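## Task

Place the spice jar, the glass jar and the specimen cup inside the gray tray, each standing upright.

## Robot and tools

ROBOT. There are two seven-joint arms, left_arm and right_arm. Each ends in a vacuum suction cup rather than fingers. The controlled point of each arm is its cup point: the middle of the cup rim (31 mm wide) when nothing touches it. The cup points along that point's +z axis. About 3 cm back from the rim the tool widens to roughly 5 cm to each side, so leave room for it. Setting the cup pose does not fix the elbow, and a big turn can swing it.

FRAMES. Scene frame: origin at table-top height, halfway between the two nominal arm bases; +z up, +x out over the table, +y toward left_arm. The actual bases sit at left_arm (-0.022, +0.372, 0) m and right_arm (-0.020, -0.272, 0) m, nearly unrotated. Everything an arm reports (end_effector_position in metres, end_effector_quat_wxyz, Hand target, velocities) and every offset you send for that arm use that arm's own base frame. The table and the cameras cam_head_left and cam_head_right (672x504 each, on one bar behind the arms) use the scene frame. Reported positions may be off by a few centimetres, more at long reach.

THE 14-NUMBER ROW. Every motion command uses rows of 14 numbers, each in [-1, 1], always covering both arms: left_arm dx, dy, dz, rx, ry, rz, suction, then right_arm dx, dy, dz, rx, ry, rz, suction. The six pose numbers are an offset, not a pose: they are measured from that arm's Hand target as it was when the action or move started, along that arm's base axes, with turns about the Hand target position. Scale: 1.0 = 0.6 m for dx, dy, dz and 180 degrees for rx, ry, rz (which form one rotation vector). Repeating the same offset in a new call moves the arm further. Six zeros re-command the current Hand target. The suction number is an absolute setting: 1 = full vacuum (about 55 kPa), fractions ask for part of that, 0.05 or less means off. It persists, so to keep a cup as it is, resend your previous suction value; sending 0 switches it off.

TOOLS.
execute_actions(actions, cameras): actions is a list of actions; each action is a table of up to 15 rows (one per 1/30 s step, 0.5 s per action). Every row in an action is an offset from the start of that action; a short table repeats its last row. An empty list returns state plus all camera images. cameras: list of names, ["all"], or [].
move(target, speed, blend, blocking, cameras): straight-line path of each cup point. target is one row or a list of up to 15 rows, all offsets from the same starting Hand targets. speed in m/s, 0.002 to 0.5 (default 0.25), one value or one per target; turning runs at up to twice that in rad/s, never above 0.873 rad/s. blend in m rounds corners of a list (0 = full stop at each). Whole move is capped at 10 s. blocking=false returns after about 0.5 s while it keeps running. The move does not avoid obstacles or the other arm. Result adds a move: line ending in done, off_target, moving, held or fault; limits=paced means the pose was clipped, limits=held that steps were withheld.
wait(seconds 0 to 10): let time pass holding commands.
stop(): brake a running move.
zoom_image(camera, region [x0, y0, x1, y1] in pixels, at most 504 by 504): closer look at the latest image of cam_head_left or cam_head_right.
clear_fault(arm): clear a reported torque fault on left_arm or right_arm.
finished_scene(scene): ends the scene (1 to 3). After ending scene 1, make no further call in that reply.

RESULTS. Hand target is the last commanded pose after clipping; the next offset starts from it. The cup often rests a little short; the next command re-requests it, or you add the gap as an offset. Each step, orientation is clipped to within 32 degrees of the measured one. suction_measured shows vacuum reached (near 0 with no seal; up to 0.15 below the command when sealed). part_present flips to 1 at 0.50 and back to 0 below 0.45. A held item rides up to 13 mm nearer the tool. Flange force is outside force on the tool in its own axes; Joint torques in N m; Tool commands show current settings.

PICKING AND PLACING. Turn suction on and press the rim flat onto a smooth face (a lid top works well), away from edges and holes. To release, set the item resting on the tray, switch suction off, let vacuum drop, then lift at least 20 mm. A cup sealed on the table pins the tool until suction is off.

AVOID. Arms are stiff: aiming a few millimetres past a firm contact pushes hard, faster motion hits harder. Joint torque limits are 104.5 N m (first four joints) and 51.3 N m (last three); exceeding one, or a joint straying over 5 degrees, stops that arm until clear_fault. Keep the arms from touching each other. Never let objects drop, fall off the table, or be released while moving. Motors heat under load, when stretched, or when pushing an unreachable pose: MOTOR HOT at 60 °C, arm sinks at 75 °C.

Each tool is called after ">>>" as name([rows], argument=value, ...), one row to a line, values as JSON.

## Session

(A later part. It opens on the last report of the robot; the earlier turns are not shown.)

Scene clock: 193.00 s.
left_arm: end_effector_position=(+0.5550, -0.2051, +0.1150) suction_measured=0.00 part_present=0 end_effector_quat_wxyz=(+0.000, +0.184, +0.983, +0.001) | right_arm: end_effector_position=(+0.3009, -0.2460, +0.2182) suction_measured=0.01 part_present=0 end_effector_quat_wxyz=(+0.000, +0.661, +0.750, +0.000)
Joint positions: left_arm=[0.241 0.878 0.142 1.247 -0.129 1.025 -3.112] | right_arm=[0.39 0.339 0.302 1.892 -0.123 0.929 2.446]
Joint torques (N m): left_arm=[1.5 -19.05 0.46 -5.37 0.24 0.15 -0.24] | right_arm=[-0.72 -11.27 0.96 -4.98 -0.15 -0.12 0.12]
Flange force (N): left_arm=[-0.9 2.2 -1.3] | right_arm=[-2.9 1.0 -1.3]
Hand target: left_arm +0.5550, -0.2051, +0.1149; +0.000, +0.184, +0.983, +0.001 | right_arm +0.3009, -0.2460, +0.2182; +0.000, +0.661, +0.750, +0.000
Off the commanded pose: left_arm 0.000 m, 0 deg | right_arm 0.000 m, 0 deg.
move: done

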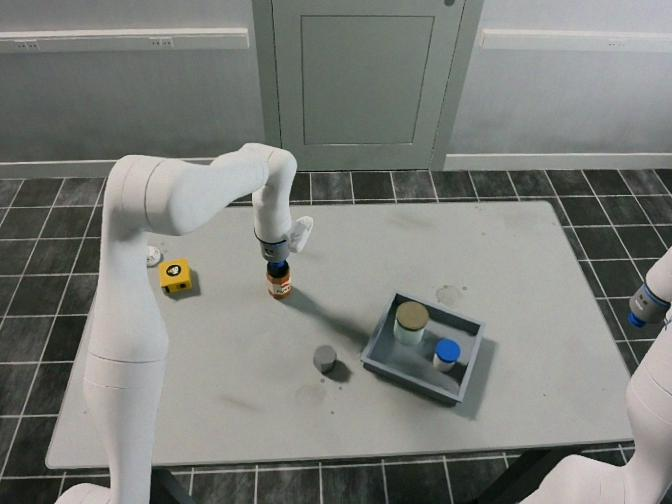

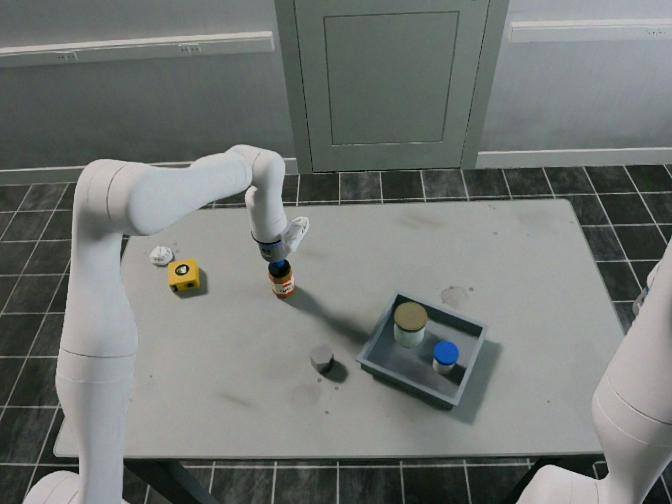

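>>> move(target=[0,0,-0.019,0,0,0,1,0,0,0,0,0,0,0], speed=0.06)

>>> move(target=[0,0,-0.008,0,0,0,1,0,0,0,0,0,0,0], speed=0.06)

Scene clock: 198.20 s.
left_arm: end_effector_position=(+0.5550, -0.2051, +0.1035) suction_measured=0.00 part_present=0 end_effector_quat_wxyz=(+0.000, +0.184, +0.983, +0.001) | right_arm: end_effector_position=(+0.3009, -0.2460, +0.2182) suction_measured=0.01 part_present=0 end_effector_quat_wxyz=(+0.000, +0.661, +0.750, +0.000)
Joint positions: left_arm=[0.242 0.894 0.14 1.256 -0.131 1 -3.111] | right_arm=[0.39 0.339 0.302 1.892 -0.123 0.929 2.446]
Joint torques (N m): left_arm=[1.46 -19.18 0.45 -5.28 0.16 0.18 -0.24] | right_arm=[-0.74 -11.21 0.91 -5.03 -0.11 -0.15 0.14]
Flange force (N): left_arm=[-1.0 2.2 -1.2] | right_arm=[-2.7 0.9 -1.4]
Hand target: left_arm +0.5550, -0.2051, +0.1035; +0.000, +0.184, +0.983, +0.001 | right_arm +0.3009, -0.2460, +0.2182; +0.000, +0.661, +0.750, +0.000
Off the commanded pose: left_arm 0.000 m, 0 deg | right_arm 0.000 m, 0 deg.
move: done

Scene clock: 198.90 s.
left_arm: end_effector_position=(+0.5550, -0.2051, +0.0987) suction_measured=0.00 part_present=0 end_effector_quat_wxyz=(+0.000, +0.184, +0.983, +0.001) | right_arm: end_effector_position=(+0.3009, -0.2460, +0.2182) suction_measured=0.01 part_present=0 end_effector_quat_wxyz=(+0.000, +0.661, +0.750, +0.000)
Joint positions: left_arm=[0.243 0.9 0.139 1.26 -0.131 0.99 -3.11] | right_arm=[0.39 0.339 0.302 1.892 -0.123 0.929 2.446]
Joint torques (N m): left_arm=[1.48 -19.19 0.45 -5.27 0.18 0.17 -0.25] | right_arm=[-0.68 -11.14 0.93 -5.12 -0.14 -0.14 0.15]
Flange force (N): left_arm=[-0.9 2.2 -1.2] | right_arm=[-2.2 0.7 -1.4]
Hand target: left_arm +0.5550, -0.2051, +0.0987; +0.000, +0.184, +0.983, +0.001 | right_arm +0.3009, -0.2460, +0.2182; +0.000, +0.661, +0.750, +0.000
Off the commanded pose: left_arm 0.000 m, 0 deg | right_arm 0.000 m, 0 deg.
move: done

>>> move(target=[0,0,-0.007,0,0,0,1,0,0,0,0,0,0,0], speed=0.06)

>>> move(target=[0,0,-0.004,0,0,0,1,0,0,0,0,0,0,0], speed=0.06)

Scene clock: 202.93 s.
left_arm: end_effector_position=(+0.5550, -0.2050, +0.0945) suction_measured=0.39 part_present=0 end_effector_quat_wxyz=(+0.000, +0.184, +0.983, +0.001) | right_arm: end_effector_position=(+0.3009, -0.2460, +0.2182) suction_measured=0.01 part_present=0 end_effector_quat_wxyz=(+0.000, +0.661, +0.750, +0.000)
Joint positions: left_arm=[0.243 0.906 0.138 1.263 -0.132 0.982 -3.11] | right_arm=[0.39 0.339 0.302 1.892 -0.123 0.929 2.446]
Joint torques (N m): left_arm=[1.58 -19.48 0.46 -5.41 0.19 0.14 -0.23] | right_arm=[-0.76 -11.22 0.97 -5.05 -0.14 -0.11 0.11]
Flange force (N): left_arm=[-0.6 2.4 -0.8] | right_arm=[-2.7 0.7 -1.2]
Hand target: left_arm +0.5550, -0.2050, +0.0945; +0.000, +0.184, +0.983, +0.001 | right_arm +0.3009, -0.2460, +0.2182; +0.000, +0.661, +0.750, +0.000
Off the commanded pose: left_arm 0.000 m, 0 deg | right_arm 0.000 m, 0 deg.
move: done

Scene clock: 203.63 s.
left_arm: end_effector_position=(+0.5550, -0.2051, +0.0921) suction_measured=0.99 part_present=1 end_effector_quat_wxyz=(+0.000, +0.184, +0.983, +0.001) | right_arm: end_effector_position=(+0.3009, -0.2460, +0.2182) suction_measured=0.01 part_present=0 end_effector_quat_wxyz=(+0.000, +0.661, +0.750, +0.000)
Joint positions: left_arm=[0.243 0.909 0.137 1.265 -0.132 0.977 -3.109] | right_arm=[0.39 0.339 0.302 1.892 -0.123 0.929 2.446]
Joint torques (N m): left_arm=[1.49 -19.53 0.47 -5.37 0.18 0.16 -0.25] | right_arm=[-0.74 -11.17 0.94 -5.1 -0.12 -0.1 0.06]
Flange force (N): left_arm=[-0.7 2.2 -0.7] | right_arm=[-2.6 0.5 -1.1]
Hand target: left_arm +0.5550, -0.2051, +0.0921; +0.000, +0.184, +0.983, +0.001 | right_arm +0.3009, -0.2460, +0.2182; +0.000, +0.661, +0.750, +0.000
Off the commanded pose: left_arm 0.000 m, 0 deg | right_arm 0.000 m, 0 deg.
move: done

>>> move([
  [0,0,0.15,0,0,0,1,0,0,0,0,0,0,0],
  [-0.34,-0.4117,0.15,0,0,0,1,0,0,0,0,0,0,0],
  [-0.34,-0.4117,0.003,0,0,0,1,0,0,0,0,0,0,0],
], blend=[0.02,0.01,0], speed=[0.2,0.3,0.12], cameras=["all"])

>>> zoom_image(camera="cam_head_left", region=[340, 250, 520, 420])

>>> zoom_image(camera="cam_head_right", region=[340, 250, 520, 420])

Scene clock: 214.80 s.
left_arm: end_effector_position=(+0.3510, -0.4521, +0.0940) suction_measured=0.96 part_present=1 end_effector_quat_wxyz=(+0.000, +0.184, +0.983, +0.001) | right_arm: end_effector_position=(+0.3009, -0.2460, +0.2182) suction_measured=0.01 part_present=0 end_effector_quat_wxyz=(+0.000, +0.661, +0.750, +0.000)
Joint positions: left_arm=[0.79 0.869 0.146 1.351 -0.14 0.933 -2.544] | right_arm=[0.39 0.339 0.302 1.892 -0.123 0.929 2.446]
Joint torques (N m): left_arm=[1.5 -18.91 0.51 -5.13 0.19 0.09 -0.25] | right_arm=[-0.71 -11.15 0.99 -5.02 -0.14 -0.12 0.1]
Flange force (N): left_arm=[-2.2 1.3 -0.9] | right_arm=[-2.6 0.8 -1.4]
Hand target: left_arm +0.3510, -0.4521, +0.0939; +0.000, +0.184, +0.983, +0.001 | right_arm +0.3009, -0.2460, +0.2182; +0.000, +0.661, +0.750, +0.000
Off the commanded pose: left_arm 0.000 m, 0 deg | right_arm 0.000 m, 0 deg.
move: done

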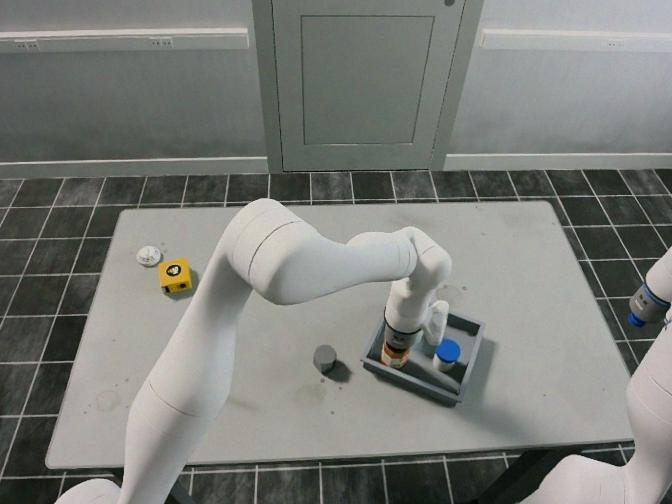

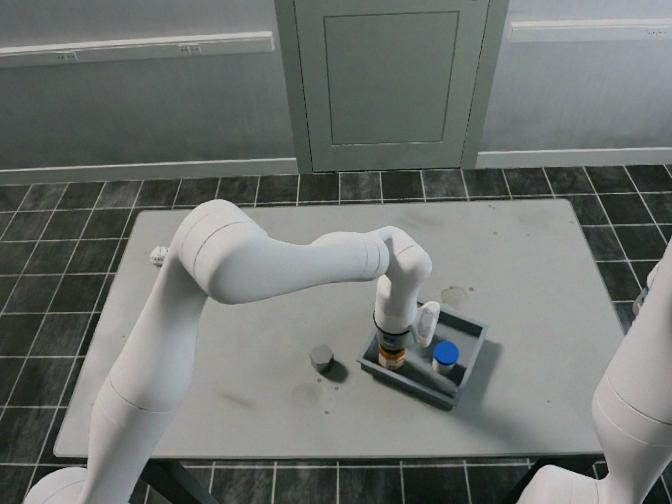

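Scaled by 2.800 from the camera's 672x504 image, which has a finer 960x720 frame.

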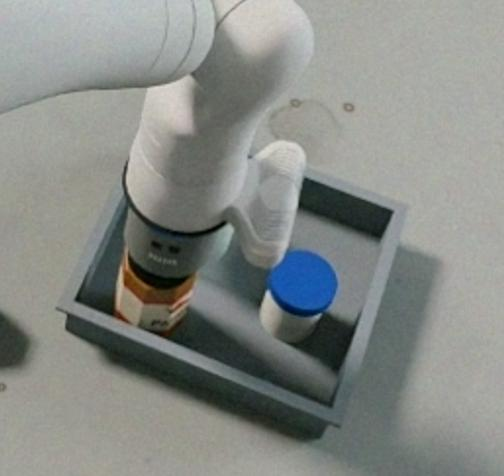

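Scaled by 2.800 from the camera's 672x504 image, which has a finer 960x720 frame.

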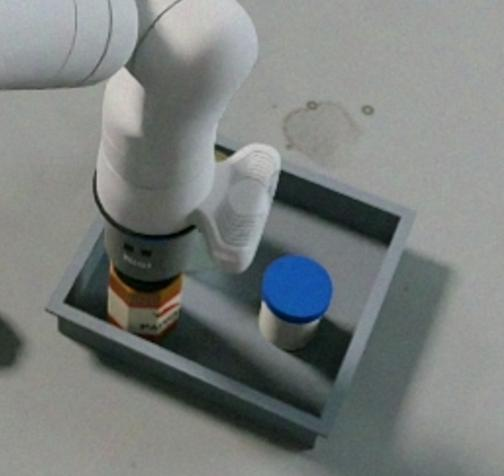

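>>> move(target=[0.015,-0.007,-0.010,0,0,0,1,0,0,0,0,0,0,0], speed=0.05)

>>> move(target=[0,0,-0.0035,0,0,0,1,0,0,0,0,0,0,0], speed=0.05)

Scene clock: 223.63 s.
left_arm: end_effector_position=(+0.3600, -0.4563, +0.0879) suction_measured=0.98 part_present=1 end_effector_quat_wxyz=(+0.000, +0.184, +0.983, +0.001) | right_arm: end_effector_position=(+0.3009, -0.2460, +0.2182) suction_measured=0.01 part_present=0 end_effector_quat_wxyz=(+0.000, +0.661, +0.750, +0.000)
Joint positions: left_arm=[0.785 0.895 0.146 1.315 -0.142 0.942 -2.552] | right_arm=[0.39 0.339 0.302 1.892 -0.123 0.929 2.446]
Joint torques (N m): left_arm=[1.52 -19.26 0.56 -5.16 0.19 0.12 -0.23] | right_arm=[-0.74 -11.17 0.91 -5.05 -0.1 -0.14 0.14]
Flange force (N): left_arm=[-2.3 1.4 -0.8] | right_arm=[-2.6 0.7 -1.4]
Hand target: left_arm +0.3600, -0.4563, +0.0879; +0.000, +0.184, +0.983, +0.001 | right_arm +0.3009, -0.2460, +0.2182; +0.000, +0.661, +0.750, +0.000
Off the commanded pose: left_arm 0.000 m, 0 deg | right_arm 0.000 m, 0 deg.
move: done

Scene clock: 224.33 s.
left_arm: end_effector_position=(+0.3600, -0.4563, +0.0858) suction_measured=0.99 part_present=1 end_effector_quat_wxyz=(+0.000, +0.184, +0.983, +0.001) | right_arm: end_effector_position=(+0.3009, -0.2460, +0.2182) suction_measured=0.01 part_present=0 end_effector_quat_wxyz=(+0.000, +0.661, +0.750, +0.000)
Joint positions: left_arm=[0.785 0.898 0.145 1.316 -0.142 0.938 -2.552] | right_arm=[0.39 0.339 0.302 1.892 -0.123 0.929 2.446]
Joint torques (N m): left_arm=[1.49 -19.26 0.48 -5.25 0.2 0.11 -0.25] | right_arm=[-0.73 -11.16 0.94 -5 -0.18 -0.15 0.1]
Flange force (N): left_arm=[-1.8 1.6 -0.8] | right_arm=[-2.7 0.8 -1.5]
Hand target: left_arm +0.3600, -0.4563, +0.0858; +0.000, +0.184, +0.983, +0.001 | right_arm +0.3009, -0.2460, +0.2182; +0.000, +0.661, +0.750, +0.000
Off the commanded pose: left_arm 0.000 m, 0 deg | right_arm 0.000 m, 0 deg.
move: done

Not touching yet.

>>> move(target=[0,0,-0.0035,0,0,0,1,0,0,0,0,0,0,0], speed=0.05)

Scene clock: 229.20 s.
left_arm: end_effector_position=(+0.3600, -0.4563, +0.0838) suction_measured=0.99 part_present=1 end_effector_quat_wxyz=(+0.000, +0.184, +0.983, +0.001) | right_arm: end_effector_position=(+0.3009, -0.2460, +0.2182) suction_measured=0.01 part_present=0 end_effector_quat_wxyz=(+0.000, +0.661, +0.750, +0.000)
Joint positions: left_arm=[0.785 0.901 0.145 1.318 -0.142 0.934 -2.551] | right_arm=[0.39 0.339 0.302 1.892 -0.123 0.929 2.446]
Joint torques (N m): left_arm=[1.15 -13.04 -0.24 -3.31 0.04 -0.55 -0.24] | right_arm=[-0.71 -11.17 0.95 -5.05 -0.12 -0.15 0.1]
Flange force (N): left_arm=[0.0 2.0 -12.5] | right_arm=[-2.6 0.7 -1.4]
Hand target: left_arm +0.3600, -0.4563, +0.0837; +0.000, +0.184, +0.983, +0.001 | right_arm +0.3009, -0.2460, +0.2182; +0.000, +0.661, +0.750, +0.000
Off the commanded pose: left_arm 0.000 m, 0 deg | right_arm 0.000 m, 0 deg.
move: done

>>> move(target=[0,0,0,0,0,0,0,0,0,0,0,0,0,0])

>>> move([
  [0,0,0.15,0,0,0,0,0,0,0,0,0,0,0],
  [-0.05,0.3,0.2,0,0,0,0,0,0,0,0,0,0,0],
], blend=[0.02,0], speed=[0.15,0.3], cameras=["all"])

>>> zoom_image(camera="cam_head_left", region=[340, 250, 520, 420])

Scene clock: 233.77 s.
left_arm: end_effector_position=(+0.3600, -0.4563, +0.0837) suction_measured=0.00 part_present=0 end_effector_quat_wxyz=(+0.000, +0.184, +0.983, +0.001) | right_arm: end_effector_position=(+0.3009, -0.2460, +0.2182) suction_measured=0.01 part_present=0 end_effector_quat_wxyz=(+0.000, +0.661, +0.750, +0.000)
Joint positions: left_arm=[0.785 0.901 0.145 1.318 -0.142 0.934 -2.551] | right_arm=[0.39 0.339 0.302 1.892 -0.123 0.929 2.446]
Joint torques (N m): left_arm=[1.12 -9.71 -0.59 -2.19 0 -0.7 -0.23] | right_arm=[-0.71 -11.16 0.91 -5.15 -0.12 -0.13 0.13]
Flange force (N): left_arm=[0.9 2.5 -18.4] | right_arm=[-2.3 0.5 -1.2]
Hand target: left_arm +0.3600, -0.4563, +0.0837; +0.000, +0.184, +0.983, +0.001 | right_arm +0.3009, -0.2460, +0.2182; +0.000, +0.661, +0.750, +0.000
Off the commanded pose: left_arm 0.000 m, 0 deg | right_arm 0.000 m, 0 deg.
move: done

Scene clock: 235.43 s.
left_arm: end_effector_position=(+0.3300, -0.2763, +0.2037) suction_measured=0.00 part_present=0 end_effector_quat_wxyz=(+0.000, +0.184, +0.983, +0.001) | right_arm: end_effector_position=(+0.3009, -0.2460, +0.2182) suction_measured=0.01 part_present=0 end_effector_quat_wxyz=(+0.000, +0.661, +0.750, +0.000)
Joint positions: left_arm=[0.534 0.436 0.149 1.776 -0.079 0.935 -2.796] | right_arm=[0.39 0.339 0.302 1.892 -0.123 0.929 2.446]
Joint torques (N m): left_arm=[1.46 -12.91 0.01 -5.1 0.21 0.1 -0.26] | right_arm=[-0.67 -11.18 0.92 -5.07 -0.14 -0.11 0.08]
Flange force (N): left_arm=[-1.8 1.9 -1.4] | right_arm=[-2.5 0.7 -1.2]
Hand target: left_arm +0.3300, -0.2763, +0.2037; +0.000, +0.184, +0.983, +0.001 | right_arm +0.3009, -0.2460, +0.2182; +0.000, +0.661, +0.750, +0.000
Off the commanded pose: left_arm 0.000 m, 0 deg | right_arm 0.000 m, 0 deg.
move: done

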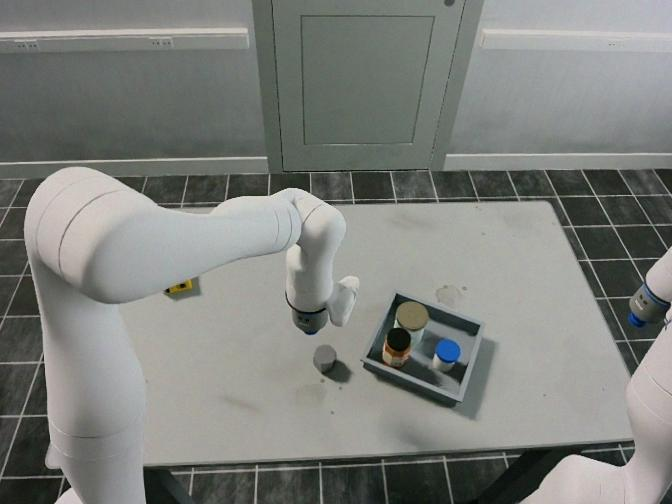

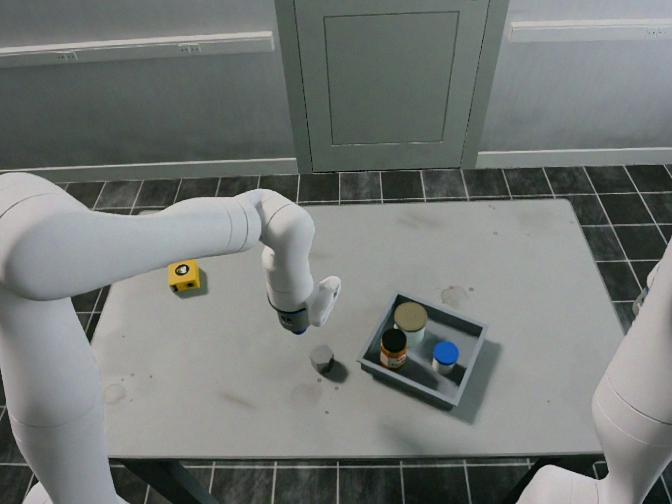

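Scaled by 2.800 from the camera's 672x504 image, which has a finer 960x720 frame.

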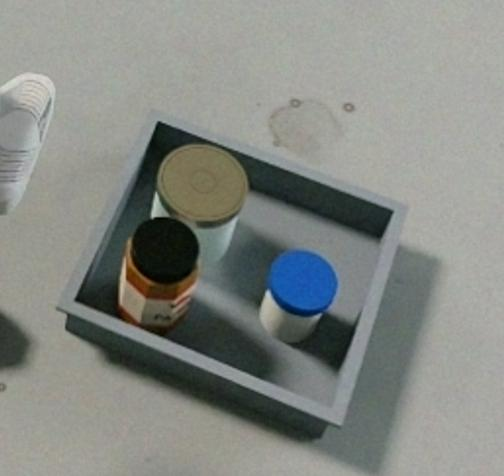

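>>> finished_scene(scene=2)

The scene is finished: the task was done.


## Next scene

Place the prescription vial inside the gray tray, standing upright.

>>> execute_actions(actions=[])

>>> zoom_image(camera="cam_head_left", region=[100, 200, 600, 470])

>>> zoom_image(camera="cam_head_right", region=[100, 200, 600, 470])

Scene clock: 0.00 s.
left_arm: end_effector_position=(+0.2980, -0.0530, +0.1046) suction_measured=0.01 part_present=0 end_effector_quat_wxyz=(+0.006, -0.172, +0.967, +0.188) | right_arm: end_effector_position=(+0.1655, +0.3901, +0.3522) suction_measured=0.00 part_present=0 end_effector_quat_wxyz=(-0.423, +0.813, +0.398, +0.030)
Joint positions: left_arm=[0.459 0.537 -0.098 2.166 -0.449 0.682 -2.034] | right_arm=[-0.745 0.117 -0.002 2.037 -1.079 0.951 0.817]
Joint velocities: within noise
Joint torques (N m): no reading
Motor temperatures (°C): left_arm=[35 31 30 32 41 44 44] | right_arm=[34 35 33 32 34 42 38]
Flange force (N): no reading
Hand target: left_arm +0.2980, -0.0530, +0.1046; +0.006, -0.172, +0.967, +0.188 | right_arm +0.1655, +0.3901, +0.3522; -0.423, +0.813, +0.398, +0.030
Tool commands: left_gripper/suction=+0.0 right_gripper/suction=+0.0

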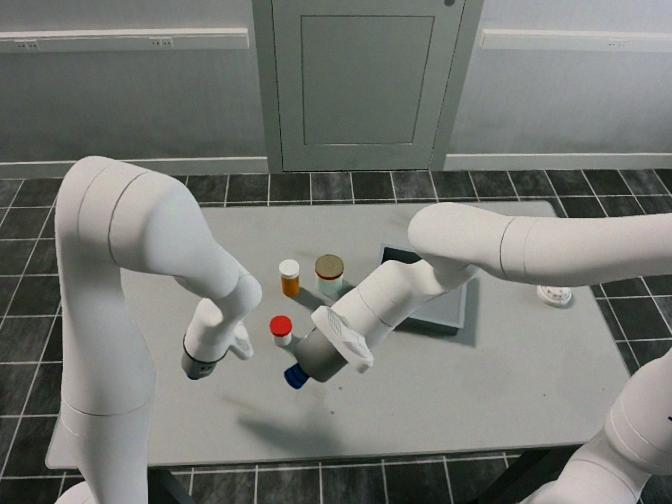

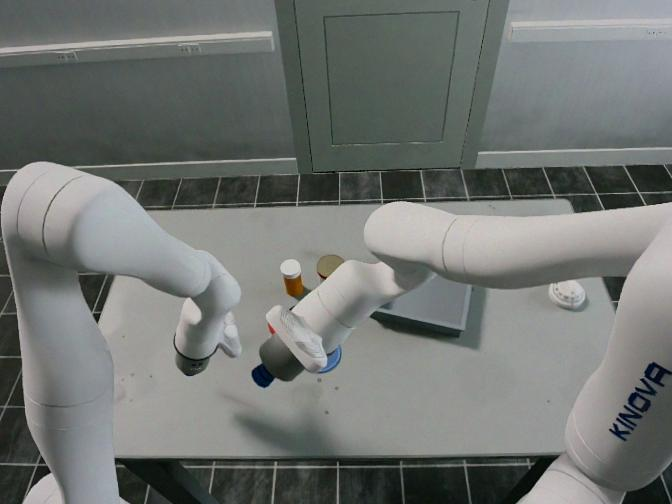

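Scaled by 1.008 from the camera's 672x504 image, which has a finer 960x720 frame.

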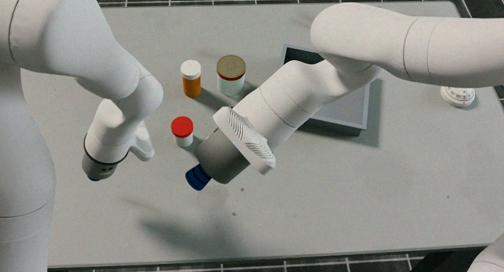

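Scaled by 1.008 from the camera's 672x504 image, which has a finer 960x720 frame.

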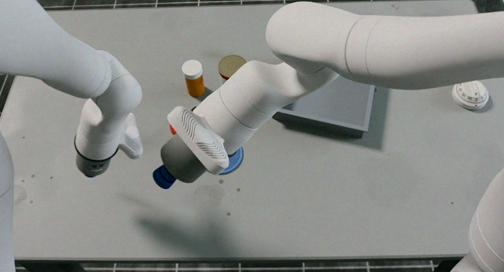

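>>> move(target=[0.253,0,0.158,-0.1194,-0.0173,0,0,0.28,-0.9,-0.08,-0.2587,-0.1046,0,0], speed=0.35, cameras=["all"])

>>> zoom_image(camera="cam_head_left", region=[250, 220, 490, 400])

>>> zoom_image(camera="cam_head_right", region=[250, 220, 490, 400])

Scene clock: 14.23 s.
left_arm: end_effector_position=(+0.4498, -0.0530, +0.1994) suction_measured=0.01 part_present=0 end_effector_quat_wxyz=(+0.000, -0.176, +0.984, +0.000) | right_arm: end_effector_position=(+0.3334, -0.1499, +0.3042) suction_measured=0.00 part_present=0 end_effector_quat_wxyz=(+0.001, +0.898, +0.440, +0.000)
Joint positions: left_arm=[-0.031 0.486 0.135 1.707 -0.076 0.954 -2.656] | right_arm=[-0.119 0.192 0.569 1.797 -0.111 1.183 1.395]
Joint torques (N m): left_arm=[1.52 -13.68 0.03 -5.17 0.21 0.11 -0.22] | right_arm=[-0.67 -8.62 0.85 -6.03 -0.19 -0.12 0.1]
Flange force (N): left_arm=[-2.0 1.8 -1.4] | right_arm=[-0.5 2.1 -1.7]
Hand target: left_arm +0.4498, -0.0530, +0.1994; +0.000, -0.176, +0.984, +0.000 | right_arm +0.3334, -0.1499, +0.3042; +0.001, +0.898, +0.440, +0.000
Off the commanded pose: left_arm 0.000 m, 0 deg | right_arm 0.000 m, 0 deg.
move: done

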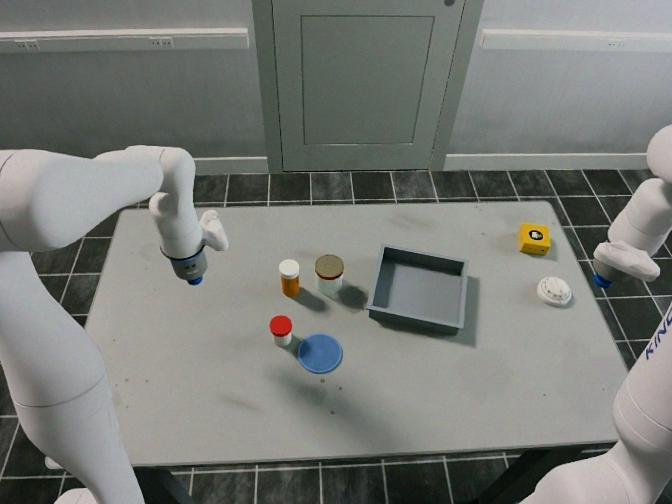

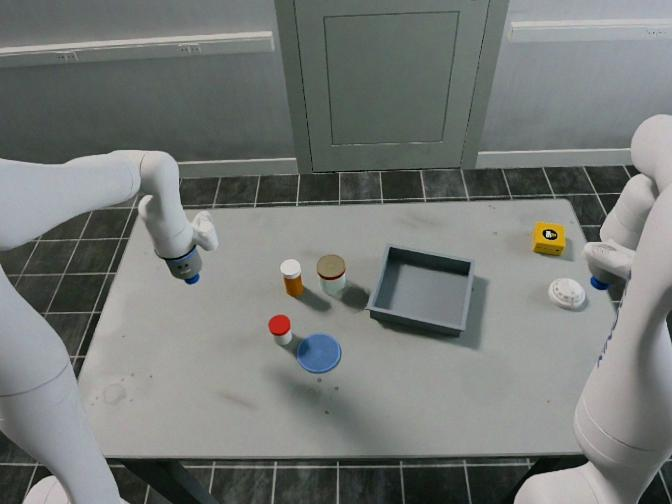

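Scaled by 2.100 from the camera's 672x504 image, which has a finer 960x720 frame.

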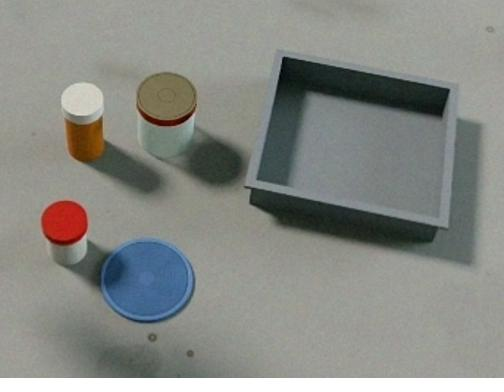

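Scaled by 2.100 from the camera's 672x504 image, which has a finer 960x720 frame.

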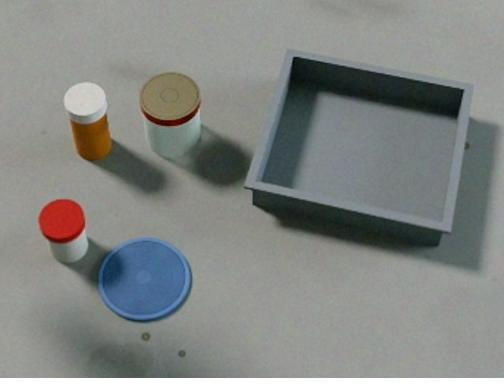

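>>> move([
  [0.1778,-0.295,0,0,0,0,0,0,0,0,0,0,0,0],
  [0.1778,-0.295,-0.157,0,0,0,0,0,0,0,0,0,0,0],
], blend=[0.02,0], speed=[0.3,0.15], cameras=["all"])

>>> zoom_image(camera="cam_head_left", region=[240, 220, 360, 340])

>>> zoom_image(camera="cam_head_right", region=[240, 220, 360, 340])

Scene clock: 24.97 s.
left_arm: end_effector_position=(+0.5565, -0.2300, +0.1052) suction_measured=0.01 part_present=0 end_effector_quat_wxyz=(+0.000, -0.176, +0.984, +0.000) | right_arm: end_effector_position=(+0.3334, -0.1499, +0.3042) suction_measured=0.00 part_present=0 end_effector_quat_wxyz=(+0.001, +0.898, +0.440, +0.000)
Joint positions: left_arm=[0.279 0.914 0.146 1.206 -0.134 1.031 -2.351] | right_arm=[-0.119 0.192 0.569 1.797 -0.111 1.183 1.395]
Joint torques (N m): left_arm=[1.49 -19.51 0.51 -5.47 0.17 0.1 -0.24] | right_arm=[-0.79 -8.55 0.87 -5.96 -0.2 -0.11 0.11]
Flange force (N): left_arm=[-2.1 1.0 -1.2] | right_arm=[-0.7 2.2 -1.8]
Hand target: left_arm +0.5565, -0.2300, +0.1052; +0.000, -0.176, +0.984, +0.000 | right_arm +0.3334, -0.1499, +0.3042; +0.001, +0.898, +0.440, +0.000
Off the commanded pose: left_arm 0.000 m, 0 deg | right_arm 0.000 m, 0 deg.
move: done

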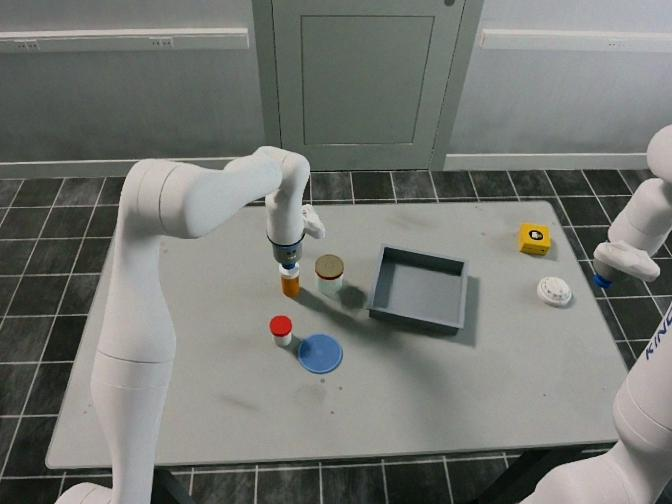

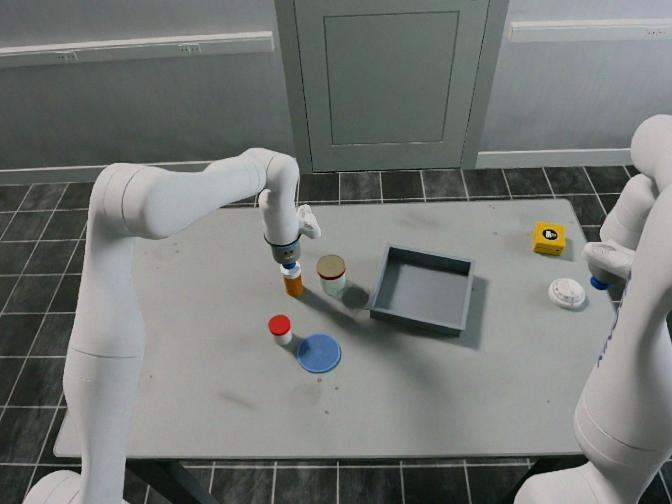

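Scaled by 4.200 from the camera's 672x504 image, which has a finer 960x720 frame.

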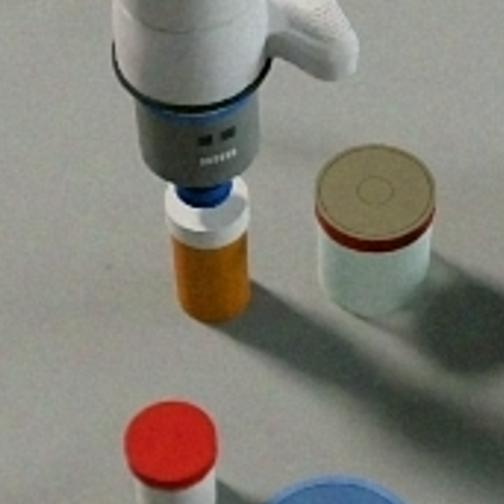

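Scaled by 4.200 from the camera's 672x504 image, which has a finer 960x720 frame.

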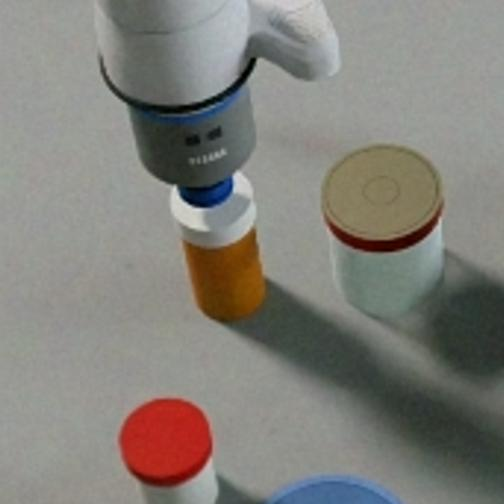

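>>> move(target=[0,-0.003,-0.023,0,0,0,1,0,0,0,0,0,0,0], speed=0.07)

>>> move(target=[0,0,-0.007,0,0,0,1,0,0,0,0,0,0,0], speed=0.06)

Scene clock: 29.50 s.
left_arm: end_effector_position=(+0.5565, -0.2318, +0.0914) suction_measured=0.01 part_present=0 end_effector_quat_wxyz=(+0.000, -0.176, +0.984, +0.000) | right_arm: end_effector_position=(+0.3334, -0.1499, +0.3042) suction_measured=0.00 part_present=0 end_effector_quat_wxyz=(+0.001, +0.898, +0.440, +0.000)
Joint positions: left_arm=[0.283 0.934 0.144 1.212 -0.136 1.004 -2.347] | right_arm=[-0.119 0.192 0.569 1.797 -0.111 1.183 1.395]
Joint torques (N m): left_arm=[1.48 -19.68 0.49 -5.36 0.17 0.08 -0.22] | right_arm=[-0.74 -8.53 0.92 -5.97 -0.16 -0.12 0.1]
Flange force (N): left_arm=[-2.3 0.9 -1.2] | right_arm=[-0.6 2.1 -1.8]
Hand target: left_arm +0.5565, -0.2318, +0.0914; +0.000, -0.176, +0.984, +0.000 | right_arm +0.3334, -0.1499, +0.3042; +0.001, +0.898, +0.440, +0.000
Off the commanded pose: left_arm 0.000 m, 0 deg | right_arm 0.000 m, 0 deg.
move: done

Scene clock: 30.20 s.
left_arm: end_effector_position=(+0.5565, -0.2318, +0.0872) suction_measured=0.86 part_present=1 end_effector_quat_wxyz=(+0.000, -0.176, +0.984, +0.000) | right_arm: end_effector_position=(+0.3334, -0.1499, +0.3042) suction_measured=0.00 part_present=0 end_effector_quat_wxyz=(+0.001, +0.898, +0.440, +0.000)
Joint positions: left_arm=[0.283 0.94 0.143 1.215 -0.136 0.996 -2.346] | right_arm=[-0.119 0.192 0.569 1.797 -0.111 1.183 1.395]
Joint torques (N m): left_arm=[1.45 -19.97 0.44 -5.44 0.21 0.08 -0.23] | right_arm=[-0.76 -8.57 0.97 -5.99 -0.18 -0.1 0.06]
Flange force (N): left_arm=[-2.4 0.8 -0.8] | right_arm=[-0.7 2.3 -1.6]
Hand target: left_arm +0.5565, -0.2318, +0.0872; +0.000, -0.176, +0.984, +0.000 | right_arm +0.3334, -0.1499, +0.3042; +0.001, +0.898, +0.440, +0.000
Off the commanded pose: left_arm 0.000 m, 0 deg | right_arm 0.000 m, 0 deg.
move: done

>>> move([
  [0,0,0.2,0,0,0,1,0,0,0,0,0,0,0],
  [-0.0858,-0.4237,0.2,0,0,0,1,0,0,0,0,0,0,0],
  [-0.0858,-0.4237,-0.006,0,0,0,1,0,0,0,0,0,0,0],
], blend=[0.02,0.01,0], speed=[0.2,0.3,0.12], cameras=["all"])

>>> zoom_image(camera="cam_head_left", region=[340, 210, 500, 350])

Scene clock: 44.70 s.
left_arm: end_effector_position=(+0.5051, -0.4860, +0.0836) suction_measured=0.98 part_present=1 end_effector_quat_wxyz=(+0.000, -0.176, +0.984, +0.000) | right_arm: end_effector_position=(+0.3334, -0.1499, +0.3042) suction_measured=0.00 part_present=0 end_effector_quat_wxyz=(+0.001, +0.898, +0.440, +0.000)
Joint positions: left_arm=[0.69 1.218 0.161 0.592 -0.154 1.338 -2.006] | right_arm=[-0.119 0.192 0.569 1.797 -0.111 1.183 1.395]
Joint torques (N m): left_arm=[1.48 -23.19 0.4 -6.38 0.2 0.07 -0.2] | right_arm=[-0.73 -8.63 0.95 -5.98 -0.19 -0.09 0.09]
Flange force (N): left_arm=[-2.4 -0.6 -0.8] | right_arm=[-0.5 2.3 -1.6]
Hand target: left_arm +0.5051, -0.4860, +0.0836; +0.000, -0.176, +0.984, +0.000 | right_arm +0.3334, -0.1499, +0.3042; +0.001, +0.898, +0.440, +0.000
Off the commanded pose: left_arm 0.000 m, 0 deg | right_arm 0.000 m, 0 deg.
move: done

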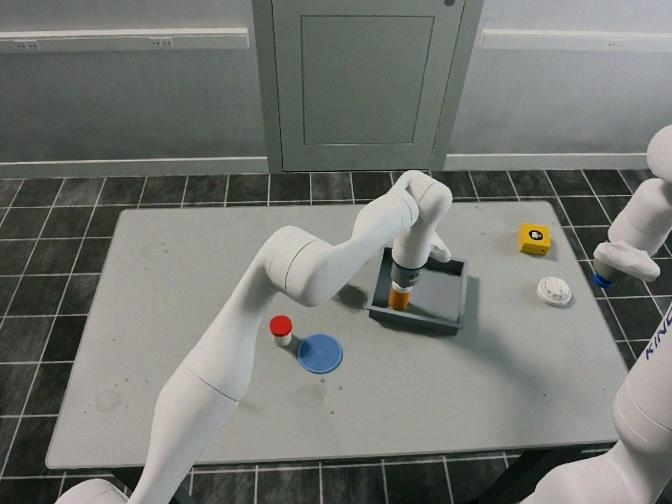

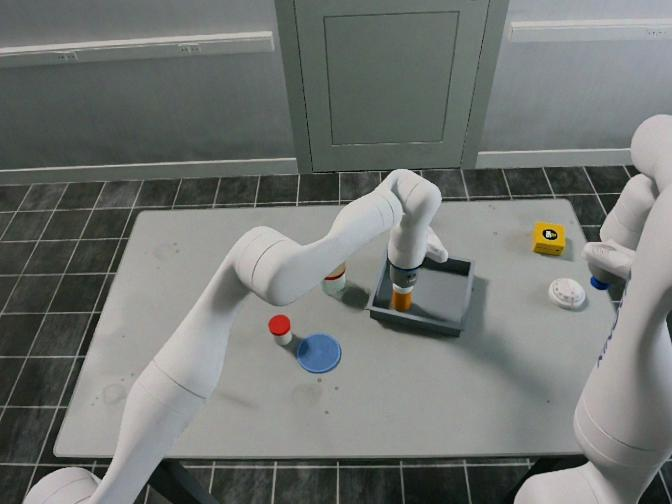

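Scaled by 3.150 from the camera's 672x504 image, which has a finer 960x720 frame.

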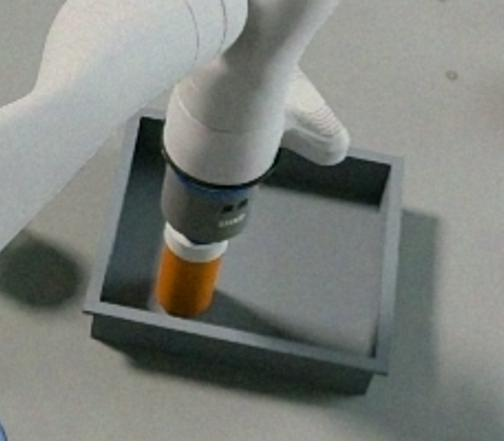

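>>> move([
  [0.042,-0.017,0,0,0,0,1,0,0,0,0,0,0,0],
  [0.042,-0.017,-0.007,0,0,0,1,0,0,0,0,0,0,0],
], speed=[0.1,0.05])

>>> move(target=[0,0,-0.0035,0,0,0,1,0,0,0,0,0,0,0], speed=0.05)

Scene clock: 50.17 s.
left_arm: end_effector_position=(+0.5302, -0.4963, +0.0795) suction_measured=0.99 part_present=1 end_effector_quat_wxyz=(+0.000, -0.175, +0.984, -0.001) | right_arm: end_effector_position=(+0.3334, -0.1499, +0.3042) suction_measured=0.00 part_present=0 end_effector_quat_wxyz=(+0.001, +0.898, +0.440, +0.000)
Joint positions: left_arm=[0.699 1.365 0.167 0.264 -0.162 1.516 -2.046] | right_arm=[-0.119 0.192 0.569 1.797 -0.111 1.183 1.395]
Joint torques (N m): left_arm=[0.62 -14.59 -0.61 -2.64 -0.09 -0.07 -0.23] | right_arm=[-0.8 -8.57 0.89 -6.06 -0.14 -0.11 0.1]
Flange force (N): left_arm=no reading | right_arm=[-0.8 2.2 -1.5]
Hand target: left_arm +0.5302, -0.4962, +0.0794; +0.000, -0.176, +0.984, +0.000 | right_arm +0.3334, -0.1499, +0.3042; +0.001, +0.898, +0.440, +0.000
Off the commanded pose: left_arm 0.000 m, 0 deg | right_arm 0.000 m, 0 deg.
move: done

Scene clock: 50.87 s.
left_arm: end_effector_position=(+0.5303, -0.4962, +0.0773) suction_measured=0.98 part_present=1 end_effector_quat_wxyz=(+0.000, -0.176, +0.984, -0.001) | right_arm: end_effector_position=(+0.3334, -0.1499, +0.3042) suction_measured=0.00 part_present=0 end_effector_quat_wxyz=(+0.001, +0.898, +0.440, +0.000)
Joint positions: left_arm=[0.699 1.366 0.167 0.268 -0.162 1.511 -2.046] | right_arm=[-0.119 0.192 0.569 1.797 -0.111 1.183 1.395]
Joint torques (N m): left_arm=[-0.01 1.01 -1.47 3.23 -0.37 -1.1 -0.22] | right_arm=[-0.75 -8.62 0.9 -5.97 -0.18 -0.04 0.11]
Flange force (N): left_arm=no reading | right_arm=[-0.6 2.3 -1.5]
Hand target: left_arm +0.5302, -0.4962, +0.0773; +0.000, -0.176, +0.984, +0.000 | right_arm +0.3334, -0.1499, +0.3042; +0.001, +0.898, +0.440, +0.000
Off the commanded pose: left_arm 0.000 m, 0 deg | right_arm 0.000 m, 0 deg.
move: done

>>> move(target=[0,0,0.0033,0,0,0,1,0,0,0,0,0,0,0], speed=0.05)

>>> move(target=[0,0,0,0,0,0,0,0,0,0,0,0,0,0])

>>> move([
  [0,0,0.06,0,0,0,0,0,0,0,0,0,0,0],
  [-0.08,0.06,0.2,0,0,0,0,0,0,0,0,0,0,0],
  [-0.15,0.4,0.2,0,0,0,0,0,0,0,0,0,0,0],
], blend=[0,0.03,0], speed=[0.12,0.15,0.3], cameras=["all"])

>>> zoom_image(camera="cam_head_left", region=[340, 210, 500, 350])

Scene clock: 56.73 s.
left_arm: end_effector_position=(+0.5302, -0.4961, +0.0791) suction_measured=1.00 part_present=1 end_effector_quat_wxyz=(+0.000, -0.176, +0.984, +0.000) | right_arm: end_effector_position=(+0.3334, -0.1499, +0.3042) suction_measured=0.00 part_present=0 end_effector_quat_wxyz=(+0.001, +0.898, +0.440, +0.000)
Joint positions: left_arm=[0.699 1.365 0.167 0.264 -0.162 1.516 -2.046] | right_arm=[-0.119 0.192 0.569 1.797 -0.111 1.183 1.395]
Joint torques (N m): left_arm=[0.29 -12.13 -0.85 -1.62 -0.24 -0.08 -0.2] | right_arm=[-0.69 -8.64 0.88 -5.88 -0.15 -0.07 0.11]
Flange force (N): left_arm=no reading | right_arm=[-0.4 2.6 -1.8]
Hand target: left_arm +0.5302, -0.4962, +0.0792; +0.000, -0.176, +0.984, +0.000 | right_arm +0.3334, -0.1499, +0.3042; +0.001, +0.898, +0.440, +0.000
Off the commanded pose: left_arm 0.000 m, 0 deg | right_arm 0.000 m, 0 deg.
move: done

Scene clock: 57.23 s.
left_arm: end_effector_position=(+0.5302, -0.4962, +0.0793) suction_measured=0.01 part_present=0 end_effector_quat_wxyz=(+0.000, -0.176, +0.984, +0.000) | right_arm: end_effector_position=(+0.3334, -0.1499, +0.3042) suction_measured=0.00 part_present=0 end_effector_quat_wxyz=(+0.001, +0.898, +0.440, +0.000)
Joint positions: left_arm=[0.699 1.365 0.167 0.264 -0.162 1.516 -2.046] | right_arm=[-0.119 0.192 0.569 1.797 -0.111 1.183 1.395]
Joint torques (N m): left_arm=[0.18 -10.88 -0.98 -1.2 -0.28 -0.25 -0.26] | right_arm=[-0.69 -8.61 0.88 -5.97 -0.18 -0.1 0.13]
Flange force (N): left_arm=no reading | right_arm=[-0.4 2.2 -1.7]
Hand target: left_arm +0.5302, -0.4962, +0.0793; +0.000, -0.176, +0.984, +0.000 | right_arm +0.3334, -0.1499, +0.3042; +0.001, +0.898, +0.440, +0.000
Off the commanded pose: left_arm 0.000 m, 0 deg | right_arm 0.000 m, 0 deg.
move: done

Scene clock: 59.73 s.
left_arm: end_effector_position=(+0.4402, -0.2562, +0.1992) suction_measured=0.01 part_present=0 end_effector_quat_wxyz=(+0.000, -0.176, +0.984, +0.000) | right_arm: end_effector_position=(+0.3334, -0.1499, +0.3042) suction_measured=0.00 part_present=0 end_effector_quat_wxyz=(+0.001, +0.898, +0.440, +0.000)
Joint positions: left_arm=[0.381 0.601 0.157 1.502 -0.101 1.046 -2.227] | right_arm=[-0.119 0.192 0.569 1.797 -0.111 1.183 1.395]
Joint torques (N m): left_arm=[1.37 -15.65 0.28 -5.58 0.17 0.07 -0.21] | right_arm=[-0.79 -8.64 0.88 -5.96 -0.19 -0.15 0.1]
Flange force (N): left_arm=[-2.1 0.8 -1.4] | right_arm=[-0.7 2.5 -1.8]
Hand target: left_arm +0.4402, -0.2562, +0.1992; +0.000, -0.176, +0.984, +0.000 | right_arm +0.3334, -0.1499, +0.3042; +0.001, +0.898, +0.440, +0.000
Off the commanded pose: left_arm 0.000 m, 0 deg | right_arm 0.000 m, 0 deg.
move: done

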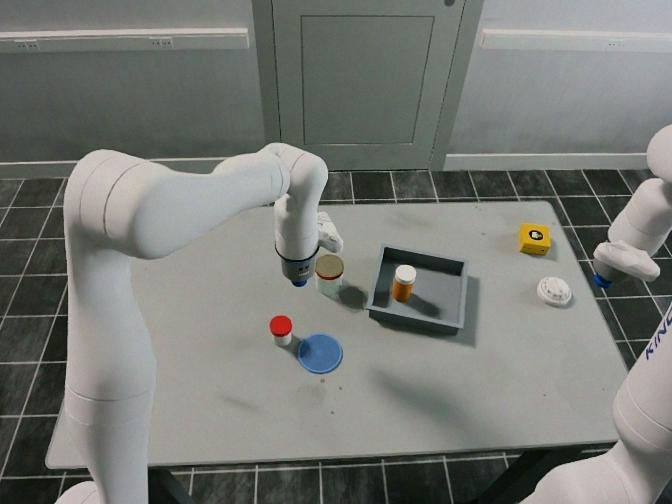

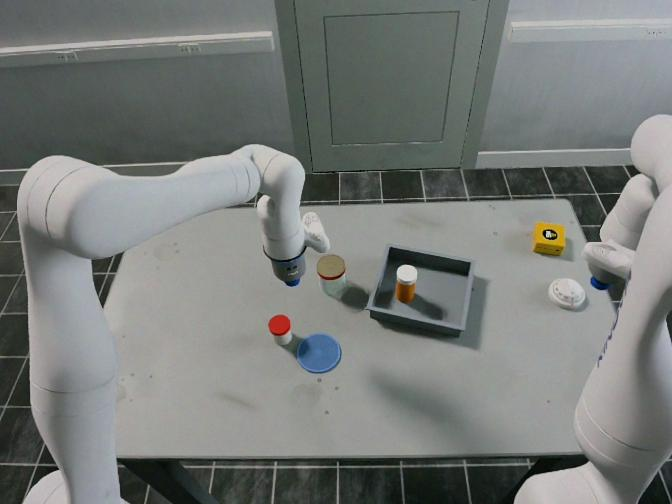

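Scaled by 3.150 from the camera's 672x504 image, which has a finer 960x720 frame.

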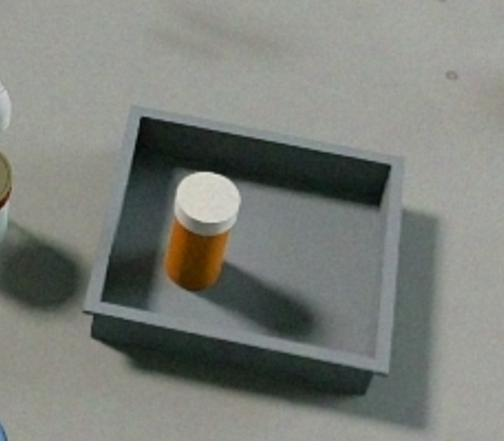

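>>> finished_scene(scene=3)

The scene is finished: the task was done.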